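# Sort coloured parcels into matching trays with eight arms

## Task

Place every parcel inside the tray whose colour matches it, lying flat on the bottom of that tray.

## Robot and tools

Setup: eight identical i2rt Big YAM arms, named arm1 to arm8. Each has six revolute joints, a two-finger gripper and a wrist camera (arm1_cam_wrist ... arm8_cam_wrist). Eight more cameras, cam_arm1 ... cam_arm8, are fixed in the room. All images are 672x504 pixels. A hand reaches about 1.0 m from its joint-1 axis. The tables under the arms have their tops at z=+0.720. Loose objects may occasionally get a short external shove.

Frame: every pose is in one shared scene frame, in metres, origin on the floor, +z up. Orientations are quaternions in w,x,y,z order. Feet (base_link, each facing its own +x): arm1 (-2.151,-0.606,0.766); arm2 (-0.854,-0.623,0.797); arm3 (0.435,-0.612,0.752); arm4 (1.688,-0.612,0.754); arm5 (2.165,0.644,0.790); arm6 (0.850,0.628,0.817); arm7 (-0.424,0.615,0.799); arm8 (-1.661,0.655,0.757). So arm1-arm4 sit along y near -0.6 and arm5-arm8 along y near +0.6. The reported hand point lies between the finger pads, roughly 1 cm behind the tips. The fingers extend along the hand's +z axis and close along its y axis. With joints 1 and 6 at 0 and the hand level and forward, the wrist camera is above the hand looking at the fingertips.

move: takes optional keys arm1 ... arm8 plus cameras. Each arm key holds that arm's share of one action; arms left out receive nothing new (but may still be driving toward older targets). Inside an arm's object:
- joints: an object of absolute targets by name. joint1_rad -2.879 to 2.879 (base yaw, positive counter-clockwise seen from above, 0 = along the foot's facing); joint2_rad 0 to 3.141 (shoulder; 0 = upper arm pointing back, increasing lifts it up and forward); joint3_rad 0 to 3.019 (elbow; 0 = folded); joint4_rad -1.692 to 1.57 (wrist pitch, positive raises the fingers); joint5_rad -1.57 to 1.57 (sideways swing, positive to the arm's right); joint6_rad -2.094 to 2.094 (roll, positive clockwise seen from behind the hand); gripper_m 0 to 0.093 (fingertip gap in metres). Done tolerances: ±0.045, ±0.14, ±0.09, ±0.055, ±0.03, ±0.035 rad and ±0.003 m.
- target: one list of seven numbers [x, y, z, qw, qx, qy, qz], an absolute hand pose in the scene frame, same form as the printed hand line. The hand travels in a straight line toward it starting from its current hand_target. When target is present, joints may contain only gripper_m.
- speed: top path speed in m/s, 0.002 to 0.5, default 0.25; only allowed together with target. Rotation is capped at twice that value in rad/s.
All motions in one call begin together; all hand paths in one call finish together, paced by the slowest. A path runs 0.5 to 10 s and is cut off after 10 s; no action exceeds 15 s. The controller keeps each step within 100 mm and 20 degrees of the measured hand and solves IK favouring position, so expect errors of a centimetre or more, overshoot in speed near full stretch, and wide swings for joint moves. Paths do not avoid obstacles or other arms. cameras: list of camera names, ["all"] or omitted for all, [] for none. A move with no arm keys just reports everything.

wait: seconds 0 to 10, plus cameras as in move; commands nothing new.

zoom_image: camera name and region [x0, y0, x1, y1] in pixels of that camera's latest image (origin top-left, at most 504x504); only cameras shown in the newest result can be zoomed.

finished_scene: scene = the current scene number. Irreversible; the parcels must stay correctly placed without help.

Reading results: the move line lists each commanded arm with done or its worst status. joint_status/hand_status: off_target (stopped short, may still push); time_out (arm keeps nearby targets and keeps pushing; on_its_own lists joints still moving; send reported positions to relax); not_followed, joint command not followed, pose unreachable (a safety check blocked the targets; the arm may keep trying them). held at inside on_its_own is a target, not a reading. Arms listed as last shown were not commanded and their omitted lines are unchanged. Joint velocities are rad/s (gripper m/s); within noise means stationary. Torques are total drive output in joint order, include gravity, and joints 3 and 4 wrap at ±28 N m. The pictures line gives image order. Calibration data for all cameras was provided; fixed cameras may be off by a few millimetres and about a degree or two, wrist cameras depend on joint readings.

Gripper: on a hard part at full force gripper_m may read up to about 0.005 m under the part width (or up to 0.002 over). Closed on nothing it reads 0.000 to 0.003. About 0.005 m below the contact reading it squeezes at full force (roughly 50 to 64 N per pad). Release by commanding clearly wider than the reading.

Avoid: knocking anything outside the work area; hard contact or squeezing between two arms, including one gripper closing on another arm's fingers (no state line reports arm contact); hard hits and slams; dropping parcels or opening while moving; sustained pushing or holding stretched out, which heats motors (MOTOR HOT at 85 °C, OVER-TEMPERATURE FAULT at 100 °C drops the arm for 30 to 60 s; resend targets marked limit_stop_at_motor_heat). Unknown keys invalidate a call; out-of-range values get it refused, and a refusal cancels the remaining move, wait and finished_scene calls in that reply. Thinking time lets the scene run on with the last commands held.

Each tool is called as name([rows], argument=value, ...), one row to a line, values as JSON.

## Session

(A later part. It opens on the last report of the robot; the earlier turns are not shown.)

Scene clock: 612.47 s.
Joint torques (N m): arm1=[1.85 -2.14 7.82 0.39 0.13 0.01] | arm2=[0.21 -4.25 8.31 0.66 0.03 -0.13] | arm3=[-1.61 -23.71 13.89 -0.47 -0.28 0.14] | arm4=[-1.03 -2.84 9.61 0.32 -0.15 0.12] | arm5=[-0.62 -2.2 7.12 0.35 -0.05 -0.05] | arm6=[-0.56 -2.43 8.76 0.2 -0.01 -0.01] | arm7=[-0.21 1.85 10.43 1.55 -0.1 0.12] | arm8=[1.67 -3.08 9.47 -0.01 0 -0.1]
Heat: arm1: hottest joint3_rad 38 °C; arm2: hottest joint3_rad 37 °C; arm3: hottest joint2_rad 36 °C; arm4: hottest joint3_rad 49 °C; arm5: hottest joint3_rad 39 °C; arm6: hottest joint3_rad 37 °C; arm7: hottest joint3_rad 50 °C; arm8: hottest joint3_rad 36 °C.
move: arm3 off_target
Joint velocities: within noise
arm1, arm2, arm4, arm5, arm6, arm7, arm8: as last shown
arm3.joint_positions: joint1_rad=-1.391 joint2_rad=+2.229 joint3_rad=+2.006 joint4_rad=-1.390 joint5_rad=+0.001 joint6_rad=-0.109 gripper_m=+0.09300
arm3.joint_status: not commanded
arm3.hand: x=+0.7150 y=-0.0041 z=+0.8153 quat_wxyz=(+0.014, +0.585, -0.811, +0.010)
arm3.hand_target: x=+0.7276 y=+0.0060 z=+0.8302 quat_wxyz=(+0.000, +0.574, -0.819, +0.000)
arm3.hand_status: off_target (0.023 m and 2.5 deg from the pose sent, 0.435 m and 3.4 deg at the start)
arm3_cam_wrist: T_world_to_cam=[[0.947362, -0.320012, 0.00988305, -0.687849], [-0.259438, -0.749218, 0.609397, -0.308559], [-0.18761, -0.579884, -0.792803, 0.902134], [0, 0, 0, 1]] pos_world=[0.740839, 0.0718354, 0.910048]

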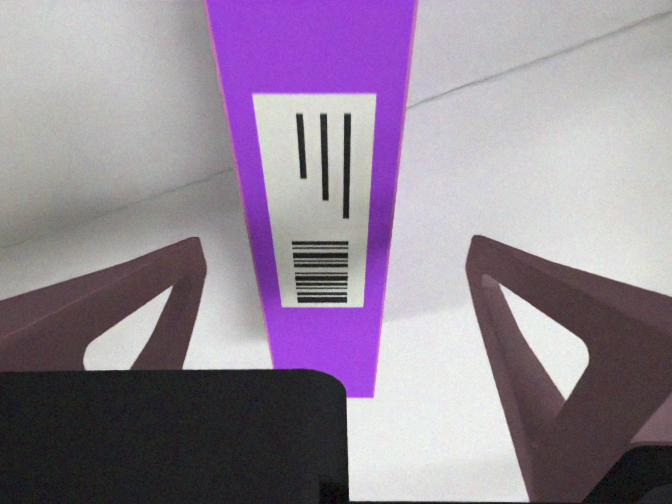

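move(arm3={"target":[0.706,-0.008,0.742,0,-0.5736,0.8192,0],"speed":0.12}, cameras=["arm3_cam_wrist"])

Scene clock: 618.57 s.
Joint torques (N m): arm1=[1.73 -2.14 7.77 0.38 0.13 -0.01] | arm2=[0.21 -4.31 8.31 0.66 0.03 -0.13] | arm3=[0.21 -23.3 8.81 0.64 -0.28 0.17] | arm4=[-1.03 -2.78 9.61 0.32 -0.14 0.11] | arm5=[-0.5 -2.37 7.1 0.34 -0.01 0] | arm6=[-0.62 -2.37 8.79 0.2 -0.01 0] | arm7=[-0.26 1.61 10.44 1.57 -0.09 0.12] | arm8=[2.02 -3.43 9.39 -0.01 -0.02 -0.11]
Heat: arm1: hottest joint3_rad 38 °C; arm2: hottest joint3_rad 37 °C; arm3: hottest joint2_rad 37 °C; arm4: hottest joint3_rad 49 °C; arm5: hottest joint3_rad 39 °C; arm6: hottest joint3_rad 37 °C; arm7: hottest joint3_rad 50 °C; arm8: hottest joint3_rad 36 °C.
move: arm3 done
Joint velocities: within noise
arm1, arm2, arm4, arm5, arm6, arm7, arm8: as last shown
arm3.joint_positions: joint1_rad=-1.391 joint2_rad=+2.241 joint3_rad=+1.841 joint4_rad=-1.186 joint5_rad=+0.001 joint6_rad=-0.089 gripper_m=+0.09300
arm3.joint_status: not commanded
arm3.hand: x=+0.7108 y=-0.0138 z=+0.7474 quat_wxyz=(+0.002, +0.577, -0.817, +0.004)
arm3.hand_target: x=+0.7060 y=-0.0082 z=+0.7420 quat_wxyz=(+0.000, +0.574, -0.819, +0.000)
arm3.hand_status: done (0.009 m and 0.6 deg from the pose sent, 0.074 m and 2.5 deg at the start)
arm3_cam_wrist: T_world_to_cam=[[0.940438, -0.33972, 0.0129088, -0.683894], [-0.28192, -0.758085, 0.588072, -0.24366], [-0.189994, -0.556684, -0.808706, 0.855748], [0, 0, 0, 1]] pos_world=[0.737054, 0.0593345, 0.844166]

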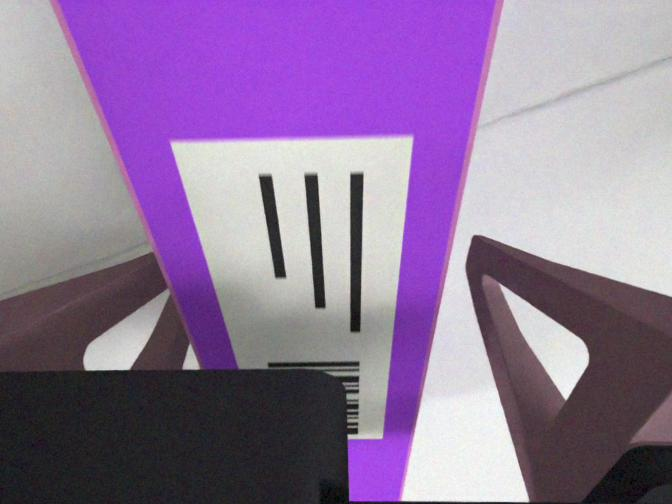

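move(arm3={"target":[0.696,-0.004,0.742,0,-0.5736,0.8192,0],"speed":0.1}, cameras=[])

move(arm3={"joints":{"gripper_m":0.052}}, cameras=["arm3_cam_wrist"])

move(arm3={"target":[0.71,-0.012,0.90,0,-0.5736,0.8192,0],"speed":0.15}, cameras=[])

move(arm3={"joints":{"joint2_rad":1.2,"joint3_rad":1.25,"joint4_rad":-1.62}}, cameras=["cam_arm3"])

Scene clock: 628.27 s.
Joint torques (N m): arm1=[1.9 -2.26 7.8 0.32 0.11 0.02] | arm2=[0.21 -4.25 8.31 0.66 0.03 -0.13] | arm3=[-0.44 -23.36 8.46 0.68 -0.28 0.1] | arm4=[-1.03 -2.78 9.59 0.34 -0.14 0.11] | arm5=[-0.21 -1.96 7.21 0.35 -0.07 -0.02] | arm6=[-0.62 -2.43 8.79 0.21 -0.01 -0.01] | arm7=[-0.38 1.67 10.47 1.62 -0.09 0.12] | arm8=[1.67 -3.25 9.42 -0.05 -0.01 -0.08]
Heat: arm1: hottest joint3_rad 37 °C; arm2: hottest joint3_rad 37 °C; arm3: hottest joint2_rad 36 °C; arm4: hottest joint3_rad 49 °C; arm5: hottest joint3_rad 39 °C; arm6: hottest joint3_rad 37 °C; arm7: hottest joint3_rad 50 °C; arm8: hottest joint3_rad 36 °C.
move: arm3 off_target
Joint velocities: within noise
arm1, arm2, arm4, arm5, arm6, arm7, arm8: as last shown
arm3.joint_positions: joint1_rad=-1.379 joint2_rad=+2.241 joint3_rad=+1.841 joint4_rad=-1.186 joint5_rad=+0.001 joint6_rad=-0.073 gripper_m=+0.09300
arm3.joint_status: not commanded
arm3.hand: x=+0.7039 y=-0.0106 z=+0.7473 quat_wxyz=(+0.002, +0.575, -0.818, +0.003)
arm3.hand_target: x=+0.6959 y=-0.0042 z=+0.7420 quat_wxyz=(+0.000, +0.574, -0.819, +0.000)
arm3.hand_status: off_target (0.012 m and 0.5 deg from the pose sent, 0.018 m and 0.6 deg at the start)

Scene clock: 628.90 s.
Joint torques (N m): arm1=[1.55 -2.37 7.87 0.42 0.12 -0.01] | arm2=[0.21 -4.31 8.32 0.68 0.03 -0.13] | arm3=[0.5 -23.3 8.49 0.62 -0.26 0.12] | arm4=[-1.03 -2.78 9.59 0.34 -0.14 0.11] | arm5=[-0.67 -1.9 7.08 0.4 -0.05 -0.02] | arm6=[-0.62 -2.43 8.75 0.23 -0.01 0] | arm7=[-0.15 1.55 10.44 1.59 -0.09 0.13] | arm8=[2.02 -3.14 9.47 0.01 -0.03 -0.1]
Heat: arm1: hottest joint3_rad 37 °C; arm2: hottest joint3_rad 37 °C; arm3: hottest joint2_rad 36 °C; arm4: hottest joint3_rad 49 °C; arm5: hottest joint3_rad 39 °C; arm6: hottest joint3_rad 37 °C; arm7: hottest joint3_rad 50 °C; arm8: hottest joint3_rad 36 °C.
move: arm3 off_target
Joint velocities: within noise
arm1, arm2, arm4, arm5, arm6, arm7, arm8: as last shown
arm3.joint_positions: joint1_rad=-1.379 joint2_rad=+2.241 joint3_rad=+1.841 joint4_rad=-1.186 joint5_rad=+0.001 joint6_rad=-0.072 gripper_m=+0.05873
arm3.joint_status: gripper_m off_target (ended at +0.05876, target +0.05200)
arm3.hand: x=+0.7038 y=-0.0106 z=+0.7473 quat_wxyz=(+0.002, +0.574, -0.819, +0.003)
arm3.hand_target: x=+0.6959 y=-0.0043 z=+0.7420 quat_wxyz=(+0.000, +0.574, -0.819, +0.000)
arm3.hand_status: not commanded
arm3_cam_wrist: T_world_to_cam=[[0.938645, -0.344664, 0.0123615, -0.674685], [-0.285618, -0.756751, 0.588006, -0.240545], [-0.19331, -0.555459, -0.808762, 0.858577], [0, 0, 0, 1]] pos_world=[0.730557, 0.0623322, 0.844166]

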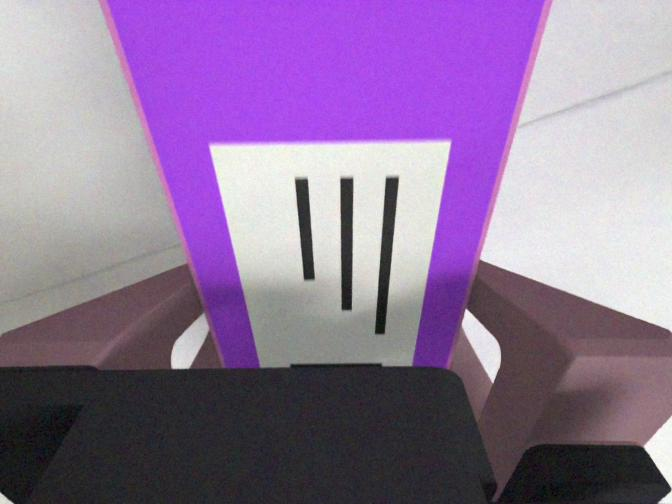

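Scene clock: 630.80 s.
Joint torques (N m): arm1=[1.79 -2.26 7.82 0.28 0.11 0] | arm2=[0.21 -4.25 8.31 0.66 0.03 -0.13] | arm3=[-1.32 -25.35 14.23 -0.39 -0.22 -0.14] | arm4=[-1.03 -2.84 9.59 0.32 -0.14 0.11] | arm5=[-0.73 -2.32 7.23 0.34 -0.03 -0.03] | arm6=[-0.5 -2.49 8.76 0.23 -0.01 0] | arm7=[-0.44 1.73 10.39 1.59 -0.11 0.12] | arm8=[1.85 -3.37 9.47 -0.02 -0.02 -0.09]
Heat: arm1: hottest joint3_rad 37 °C; arm2: hottest joint3_rad 37 °C; arm3: hottest joint2_rad 36 °C; arm4: hottest joint3_rad 49 °C; arm5: hottest joint3_rad 39 °C; arm6: hottest joint3_rad 37 °C; arm7: hottest joint3_rad 50 °C; arm8: hottest joint3_rad 36 °C.
move: arm3 off_target
Joint velocities: within noise
arm1, arm4, arm6, arm7: as last shown
arm2.joint_positions: joint1_rad=-2.127 joint2_rad=+0.901 joint3_rad=+1.103 joint4_rad=-1.616 joint5_rad=+0.001 joint6_rad=+0.360 gripper_m=+0.08992
arm2.joint_status: not commanded
arm2.hand: x=-0.6170 y=-0.5364 z=+1.1006 quat_wxyz=(-0.073, -0.003, -0.997, -0.027)
arm2.hand_target: x=-0.6185 y=-0.5369 z=+1.0995 quat_wxyz=(-0.071, +0.000, -0.997, -0.026)
arm2.hand_status: not commanded
arm3.joint_positions: joint1_rad=-1.379 joint2_rad=+2.150 joint3_rad=+1.996 joint4_rad=-1.495 joint5_rad=+0.001 joint6_rad=-0.072 gripper_m=+0.05873
arm3.joint_status: not commanded
arm3.hand: x=+0.6975 y=-0.0241 z=+0.8634 quat_wxyz=(+0.029, +0.574, -0.818, +0.019)
arm3.hand_target: x=+0.7091 y=-0.0139 z=+0.9001 quat_wxyz=(-0.001, +0.574, -0.819, +0.000)
arm3.hand_status: off_target (0.041 m and 4.0 deg from the pose sent, 0.153 m and 0.5 deg at the start)
arm5.joint_positions: joint1_rad=+1.577 joint2_rad=+0.902 joint3_rad=+1.096 joint4_rad=-1.613 joint5_rad=+0.000 joint6_rad=+0.093 gripper_m=+0.08988
arm5.joint_status: not commanded
arm5.hand: x=+2.0996 y=+0.3982 z=+1.0890 quat_wxyz=(+0.048, +0.817, +0.572, -0.054)
arm5.hand_target: x=+2.0997 y=+0.3997 z=+1.0908 quat_wxyz=(+0.047, +0.817, +0.572, -0.055)
arm5.hand_status: not commanded
arm8.joint_positions: joint1_rad=+0.303 joint2_rad=+0.906 joint3_rad=+1.107 joint4_rad=-1.616 joint5_rad=-0.002 joint6_rad=+0.054 gripper_m=+0.08993
arm8.joint_status: not commanded
arm8.hand: x=-1.7371 y=+0.4131 z=+1.0613 quat_wxyz=(-0.049, -0.819, -0.569, +0.061)
arm8.hand_target: x=-1.7362 y=+0.4162 z=+1.0598 quat_wxyz=(-0.046, -0.817, -0.572, +0.060)
arm8.hand_status: not commanded

Scene clock: 632.43 s.
Joint torques (N m): arm1=[1.85 -2.43 7.83 0.36 0.14 0.01] | arm2=[0.21 -4.25 8.31 0.66 0.03 -0.13] | arm3=[-1.44 -10.17 9.47 -0.05 -0.22 -0.13] | arm4=[-1.03 -2.84 9.59 0.34 -0.14 0.11] | arm5=[-0.67 -2.08 7.15 0.16 -0.05 -0.05] | arm6=[-0.67 -2.43 8.79 0.23 -0.01 -0.01] | arm7=[-0.21 1.73 10.47 1.59 -0.09 0.12] | arm8=[2.08 -3.19 9.46 -0.05 -0.02 -0.11]
Heat: arm1: hottest joint3_rad 37 °C; arm2: hottest joint3_rad 37 °C; arm3: hottest joint2_rad 36 °C; arm4: hottest joint3_rad 49 °C; arm5: hottest joint3_rad 39 °C; arm6: hottest joint3_rad 37 °C; arm7: hottest joint3_rad 50 °C; arm8: hottest joint3_rad 36 °C.
move: arm3 done
Joint velocities: within noise
arm1, arm2, arm4, arm5, arm8: as last shown
arm3.joint_positions: joint1_rad=-1.379 joint2_rad=+1.210 joint3_rad=+1.246 joint4_rad=-1.614 joint5_rad=+0.001 joint6_rad=-0.072 gripper_m=+0.05873
arm3.joint_status: all done
arm3.hand: x=+0.5693 y=-0.3105 z=+1.0310 quat_wxyz=(-0.001, +0.574, -0.819, +0.001)
arm3.hand_target: x=+0.5712 y=-0.3139 z=+1.0355 quat_wxyz=(-0.004, +0.574, -0.819, -0.002)
arm3.hand_status: not commanded
arm6.joint_positions: joint1_rad=-1.148 joint2_rad=+0.907 joint3_rad=+1.097 joint4_rad=-1.614 joint5_rad=+0.001 joint6_rad=+0.145 gripper_m=+0.08989
arm6.joint_status: not commanded
arm6.hand: x=+0.8007 y=+0.3802 z=+1.1166 quat_wxyz=(-0.050, -0.814, -0.576, +0.053)
arm6.hand_target: x=+0.8013 y=+0.3822 z=+1.1194 quat_wxyz=(-0.052, -0.817, -0.572, +0.054)
arm6.hand_status: not commanded
arm7.joint_positions: joint1_rad=-0.316 joint2_rad=+0.535 joint3_rad=+1.368 joint4_rad=-1.177 joint5_rad=-0.073 joint6_rad=-0.126 gripper_m=+0.09396
arm7.joint_status: not commanded
arm7.hand: x=-0.2873 y=+0.4416 z=+1.3804 quat_wxyz=(-0.508, -0.311, -0.757, +0.270)
arm7.hand_target: x=-0.2897 y=+0.4449 z=+1.3917 quat_wxyz=(-0.517, -0.307, -0.750, +0.275)
arm7.hand_status: not commanded

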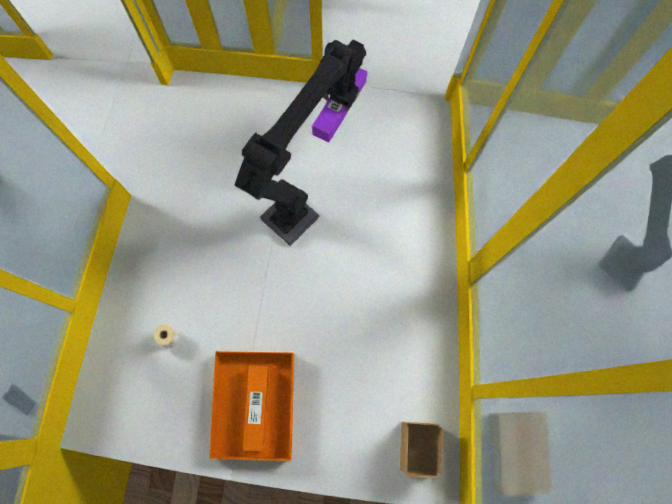

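move(arm3={"joints":{"joint2_rad":1.1,"joint3_rad":1.2}}, cameras=[])

move(arm3={"joints":{"joint1_rad":0.25,"joint6_rad":-0.363}}, cameras=[])

move(arm3={"target":[-0.20,-0.373,0.84,0,1,0,0],"speed":0.3}, cameras=["cam_arm3"])

Scene clock: 649.43 s.
Joint torques (N m): arm1=[1.67 -2.49 7.87 0.36 0.13 0.02] | arm2=[0.21 -4.25 8.31 0.65 0.03 -0.13] | arm3=[-1.49 -8.12 9.74 0.05 -0.21 -0.14] | arm4=[-1.03 -2.84 9.61 0.32 -0.14 0.12] | arm5=[-1.14 -2.14 7.23 0.36 -0.05 -0.08] | arm6=[-0.62 -2.43 8.77 0.2 -0.01 0] | arm7=[-0.38 1.44 10.43 1.58 -0.09 0.11] | arm8=[2.02 -3.25 9.4 -0.05 0 -0.09]
Heat: arm1: hottest joint3_rad 36 °C; arm2: hottest joint3_rad 37 °C; arm3: hottest joint2_rad 35 °C; arm4: hottest joint3_rad 49 °C; arm5: hottest joint3_rad 39 °C; arm6: hottest joint3_rad 37 °C; arm7: hottest joint3_rad 50 °C; arm8: hottest joint3_rad 36 °C.
move: arm3 done
Joint velocities: within noise
arm1.joint_positions: joint1_rad=-1.597 joint2_rad=+0.899 joint3_rad=+1.113 joint4_rad=-1.613 joint5_rad=+0.006 joint6_rad=-0.089 gripper_m=+0.07989
arm1.joint_status: not commanded
arm1.hand: x=-2.2644 y=-0.8316 z=+1.0761 quat_wxyz=(-0.045, -0.820, -0.566, +0.078)
arm1.hand_target: x=-2.2615 y=-0.8289 z=+1.0701 quat_wxyz=(-0.039, -0.818, -0.569, +0.069)
arm1.hand_status: not commanded
arm2, arm5, arm6, arm7, arm8: as last shown
arm3.joint_positions: joint1_rad=-1.379 joint2_rad=+1.106 joint3_rad=+1.195 joint4_rad=-1.614 joint5_rad=+0.001 joint6_rad=-0.072 gripper_m=+0.05873
arm3.joint_status: all done
arm3.hand: x=+0.5582 y=-0.3355 z=+1.0418 quat_wxyz=(-0.024, +0.574, -0.818, -0.012)
arm3.hand_target: x=+0.5601 y=-0.3380 z=+1.0454 quat_wxyz=(-0.025, +0.573, -0.819, -0.014)
arm3.hand_status: not commanded
arm4.joint_positions: joint1_rad=-1.875 joint2_rad=+0.905 joint3_rad=+1.110 joint4_rad=-1.615 joint5_rad=-0.013 joint6_rad=+0.001 gripper_m=+0.07991
arm4.joint_status: not commanded
arm4.hand: x=+1.8464 y=-0.8105 z=+1.0590 quat_wxyz=(-0.072, -0.443, -0.893, +0.037)
arm4.hand_target: x=+1.8423 y=-0.8088 z=+1.0560 quat_wxyz=(-0.068, -0.452, -0.889, +0.034)
arm4.hand_status: not commanded

Scene clock: 651.37 s.
Joint torques (N m): arm1=[1.85 -2.32 7.83 0.39 0.12 0] | arm2=[0.21 -4.31 8.31 0.66 0.03 -0.13] | arm3=[0.56 -8.35 9.69 0.02 -0.19 -0.2] | arm4=[-1.03 -2.84 9.61 0.32 -0.14 0.12] | arm5=[-0.73 -2.32 7.12 0.25 -0.05 -0.06] | arm6=[-0.62 -2.43 8.77 0.18 -0.01 -0.01] | arm7=[-0.09 1.55 10.48 1.61 -0.1 0.12] | arm8=[1.9 -3.19 9.48 -0.01 -0.02 -0.1]
Heat: arm1: hottest joint3_rad 36 °C; arm2: hottest joint3_rad 37 °C; arm3: hottest joint2_rad 35 °C; arm4: hottest joint3_rad 49 °C; arm5: hottest joint3_rad 39 °C; arm6: hottest joint3_rad 37 °C; arm7: hottest joint3_rad 50 °C; arm8: hottest joint3_rad 36 °C.
move: arm3 done
Joint velocities: within noise
arm1, arm2, arm4, arm5, arm6, arm7, arm8: as last shown
arm3.joint_positions: joint1_rad=+0.235 joint2_rad=+1.106 joint3_rad=+1.195 joint4_rad=-1.614 joint5_rad=-0.001 joint6_rad=-0.348 gripper_m=+0.05869
arm3.joint_status: all done
arm3.hand: x=+0.1506 y=-0.5014 z=+1.0385 quat_wxyz=(-0.011, +1.000, -0.014, -0.019)
arm3.hand_target: x=+0.1502 y=-0.5064 z=+1.0421 quat_wxyz=(-0.011, +1.000, +0.001, -0.021)
arm3.hand_status: not commanded

Scene clock: 653.87 s.
Joint torques (N m): arm1=[1.67 -2.26 7.86 0.35 0.11 0] | arm2=[0.26 -4.31 8.31 0.66 0.03 -0.13] | arm3=[0.32 -23.59 14.08 -0.53 -0.3 -0.19] | arm4=[-1.03 -2.78 9.61 0.34 -0.14 0.11] | arm5=[-0.67 -2.14 7.17 0.32 -0.07 -0.05] | arm6=[-0.67 -2.43 8.77 0.21 -0.01 -0.01] | arm7=[-0.38 1.49 10.43 1.58 -0.1 0.11] | arm8=[2.08 -3.43 9.4 -0.03 0 -0.09]
Heat: arm1: hottest joint3_rad 36 °C; arm2: hottest joint3_rad 37 °C; arm3: hottest joint2_rad 35 °C; arm4: hottest joint3_rad 49 °C; arm5: hottest joint3_rad 39 °C; arm6: hottest joint3_rad 37 °C; arm7: hottest joint3_rad 50 °C; arm8: hottest joint3_rad 36 °C.
move: arm3 off_target
Joint velocities: within noise
arm1, arm2, arm4, arm5, arm6, arm7, arm8: as last shown
arm3.joint_positions: joint1_rad=+0.235 joint2_rad=+2.192 joint3_rad=+1.980 joint4_rad=-1.395 joint5_rad=-0.003 joint6_rad=-0.348 gripper_m=+0.05869
arm3.joint_status: not commanded
arm3.hand: x=-0.1809 y=-0.3698 z=+0.8219 quat_wxyz=(+0.005, +1.000, -0.014, +0.019)
arm3.hand_target: x=-0.1988 y=-0.3736 z=+0.8403 quat_wxyz=(+0.000, +1.000, +0.000, -0.001)
arm3.hand_status: off_target (0.026 m and 2.8 deg from the pose sent, 0.423 m and 2.9 deg at the start)

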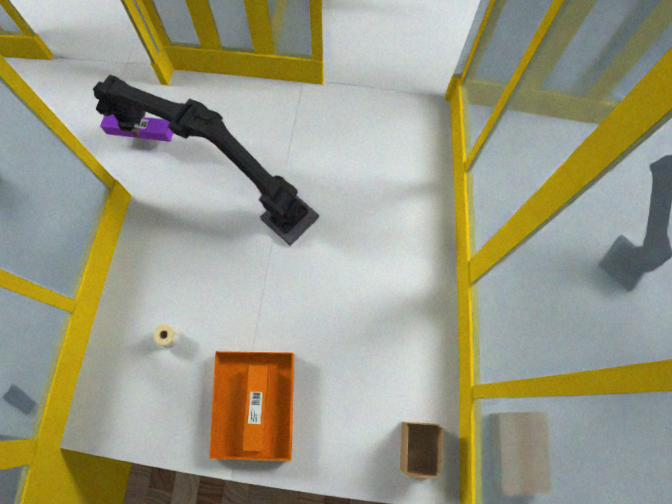

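move(arm3={"target":[-0.206,-0.385,0.765,0,1,0,0],"speed":0.15}, cameras=[])

move(arm3={"target":[-0.206,-0.385,0.737,0,1,0,0],"speed":0.06}, cameras=["cam_arm3"])

Scene clock: 658.90 s.
Joint torques (N m): arm1=[1.61 -2.32 7.83 0.32 0.11 0] | arm2=[0.21 -4.25 8.31 0.66 0.03 -0.13] | arm3=[0.15 -24.88 9.51 0.55 -0.3 0.02] | arm4=[-1.03 -2.78 9.59 0.34 -0.14 0.11] | arm5=[-0.79 -2.02 7.17 0.42 -0.01 -0.02] | arm6=[-0.62 -2.49 8.76 0.21 -0.01 -0.01] | arm7=[-0.32 1.67 10.41 1.62 -0.09 0.12] | arm8=[1.9 -3.55 9.42 0.03 0 -0.08]
Heat: arm1: hottest joint3_rad 36 °C; arm2: hottest joint3_rad 37 °C; arm3: hottest joint2_rad 36 °C; arm4: hottest joint3_rad 49 °C; arm5: hottest joint3_rad 39 °C; arm6: hottest joint3_rad 37 °C; arm7: hottest joint3_rad 50 °C; arm8: hottest joint3_rad 36 °C.
move: arm3 off_target
Joint velocities: within noise
arm1, arm2, arm4, arm5, arm6, arm7, arm8: as last shown
arm3.joint_positions: joint1_rad=+0.257 joint2_rad=+2.266 joint3_rad=+1.942 joint4_rad=-1.269 joint5_rad=-0.004 joint6_rad=-0.348 gripper_m=+0.05869
arm3.joint_status: not commanded
arm3.hand: x=-0.1961 y=-0.3791 z=+0.7597 quat_wxyz=(+0.003, +1.000, -0.003, +0.013)
arm3.hand_target: x=-0.2057 y=-0.3851 z=+0.7650 quat_wxyz=(+0.000, +1.000, +0.000, +0.000)
arm3.hand_status: off_target (0.013 m and 1.5 deg from the pose sent, 0.064 m and 2.8 deg at the start)

Scene clock: 659.87 s.
Joint torques (N m): arm1=[2.08 -2.37 7.86 0.4 0.12 -0.02] | arm2=[0.21 -4.31 8.31 0.68 0.03 -0.13] | arm3=[0.21 -23.41 8.61 0.75 -0.29 0.03] | arm4=[-1.03 -2.84 9.61 0.32 -0.14 0.11] | arm5=[-1.08 -2.32 7.17 0.31 -0.04 -0.03] | arm6=[-0.62 -2.37 8.76 0.23 -0.01 -0.01] | arm7=[-0.26 1.61 10.45 1.63 -0.09 0.11] | arm8=[2.02 -3.37 9.48 -0.05 -0.01 -0.1]
Heat: arm1: hottest joint3_rad 36 °C; arm2: hottest joint3_rad 37 °C; arm3: hottest joint2_rad 36 °C; arm4: hottest joint3_rad 49 °C; arm5: hottest joint3_rad 39 °C; arm6: hottest joint3_rad 37 °C; arm7: hottest joint3_rad 50 °C; arm8: hottest joint3_rad 36 °C.
move: arm3 off_target
Joint velocities: within noise
arm1, arm2, arm4, arm5, arm6, arm7, arm8: as last shown
arm3.joint_positions: joint1_rad=+0.257 joint2_rad=+2.275 joint3_rad=+1.924 joint4_rad=-1.219 joint5_rad=-0.004 joint6_rad=-0.348 gripper_m=+0.05869
arm3.joint_status: not commanded
arm3.hand: x=-0.2005 y=-0.3774 z=+0.7478 quat_wxyz=(-0.001, +1.000, -0.003, +0.002)
arm3.hand_target: x=-0.2056 y=-0.3850 z=+0.7372 quat_wxyz=(+0.000, +1.000, +0.000, +0.000)
arm3.hand_status: off_target (0.014 m and 0.4 deg from the pose sent, 0.025 m and 1.5 deg at the start)

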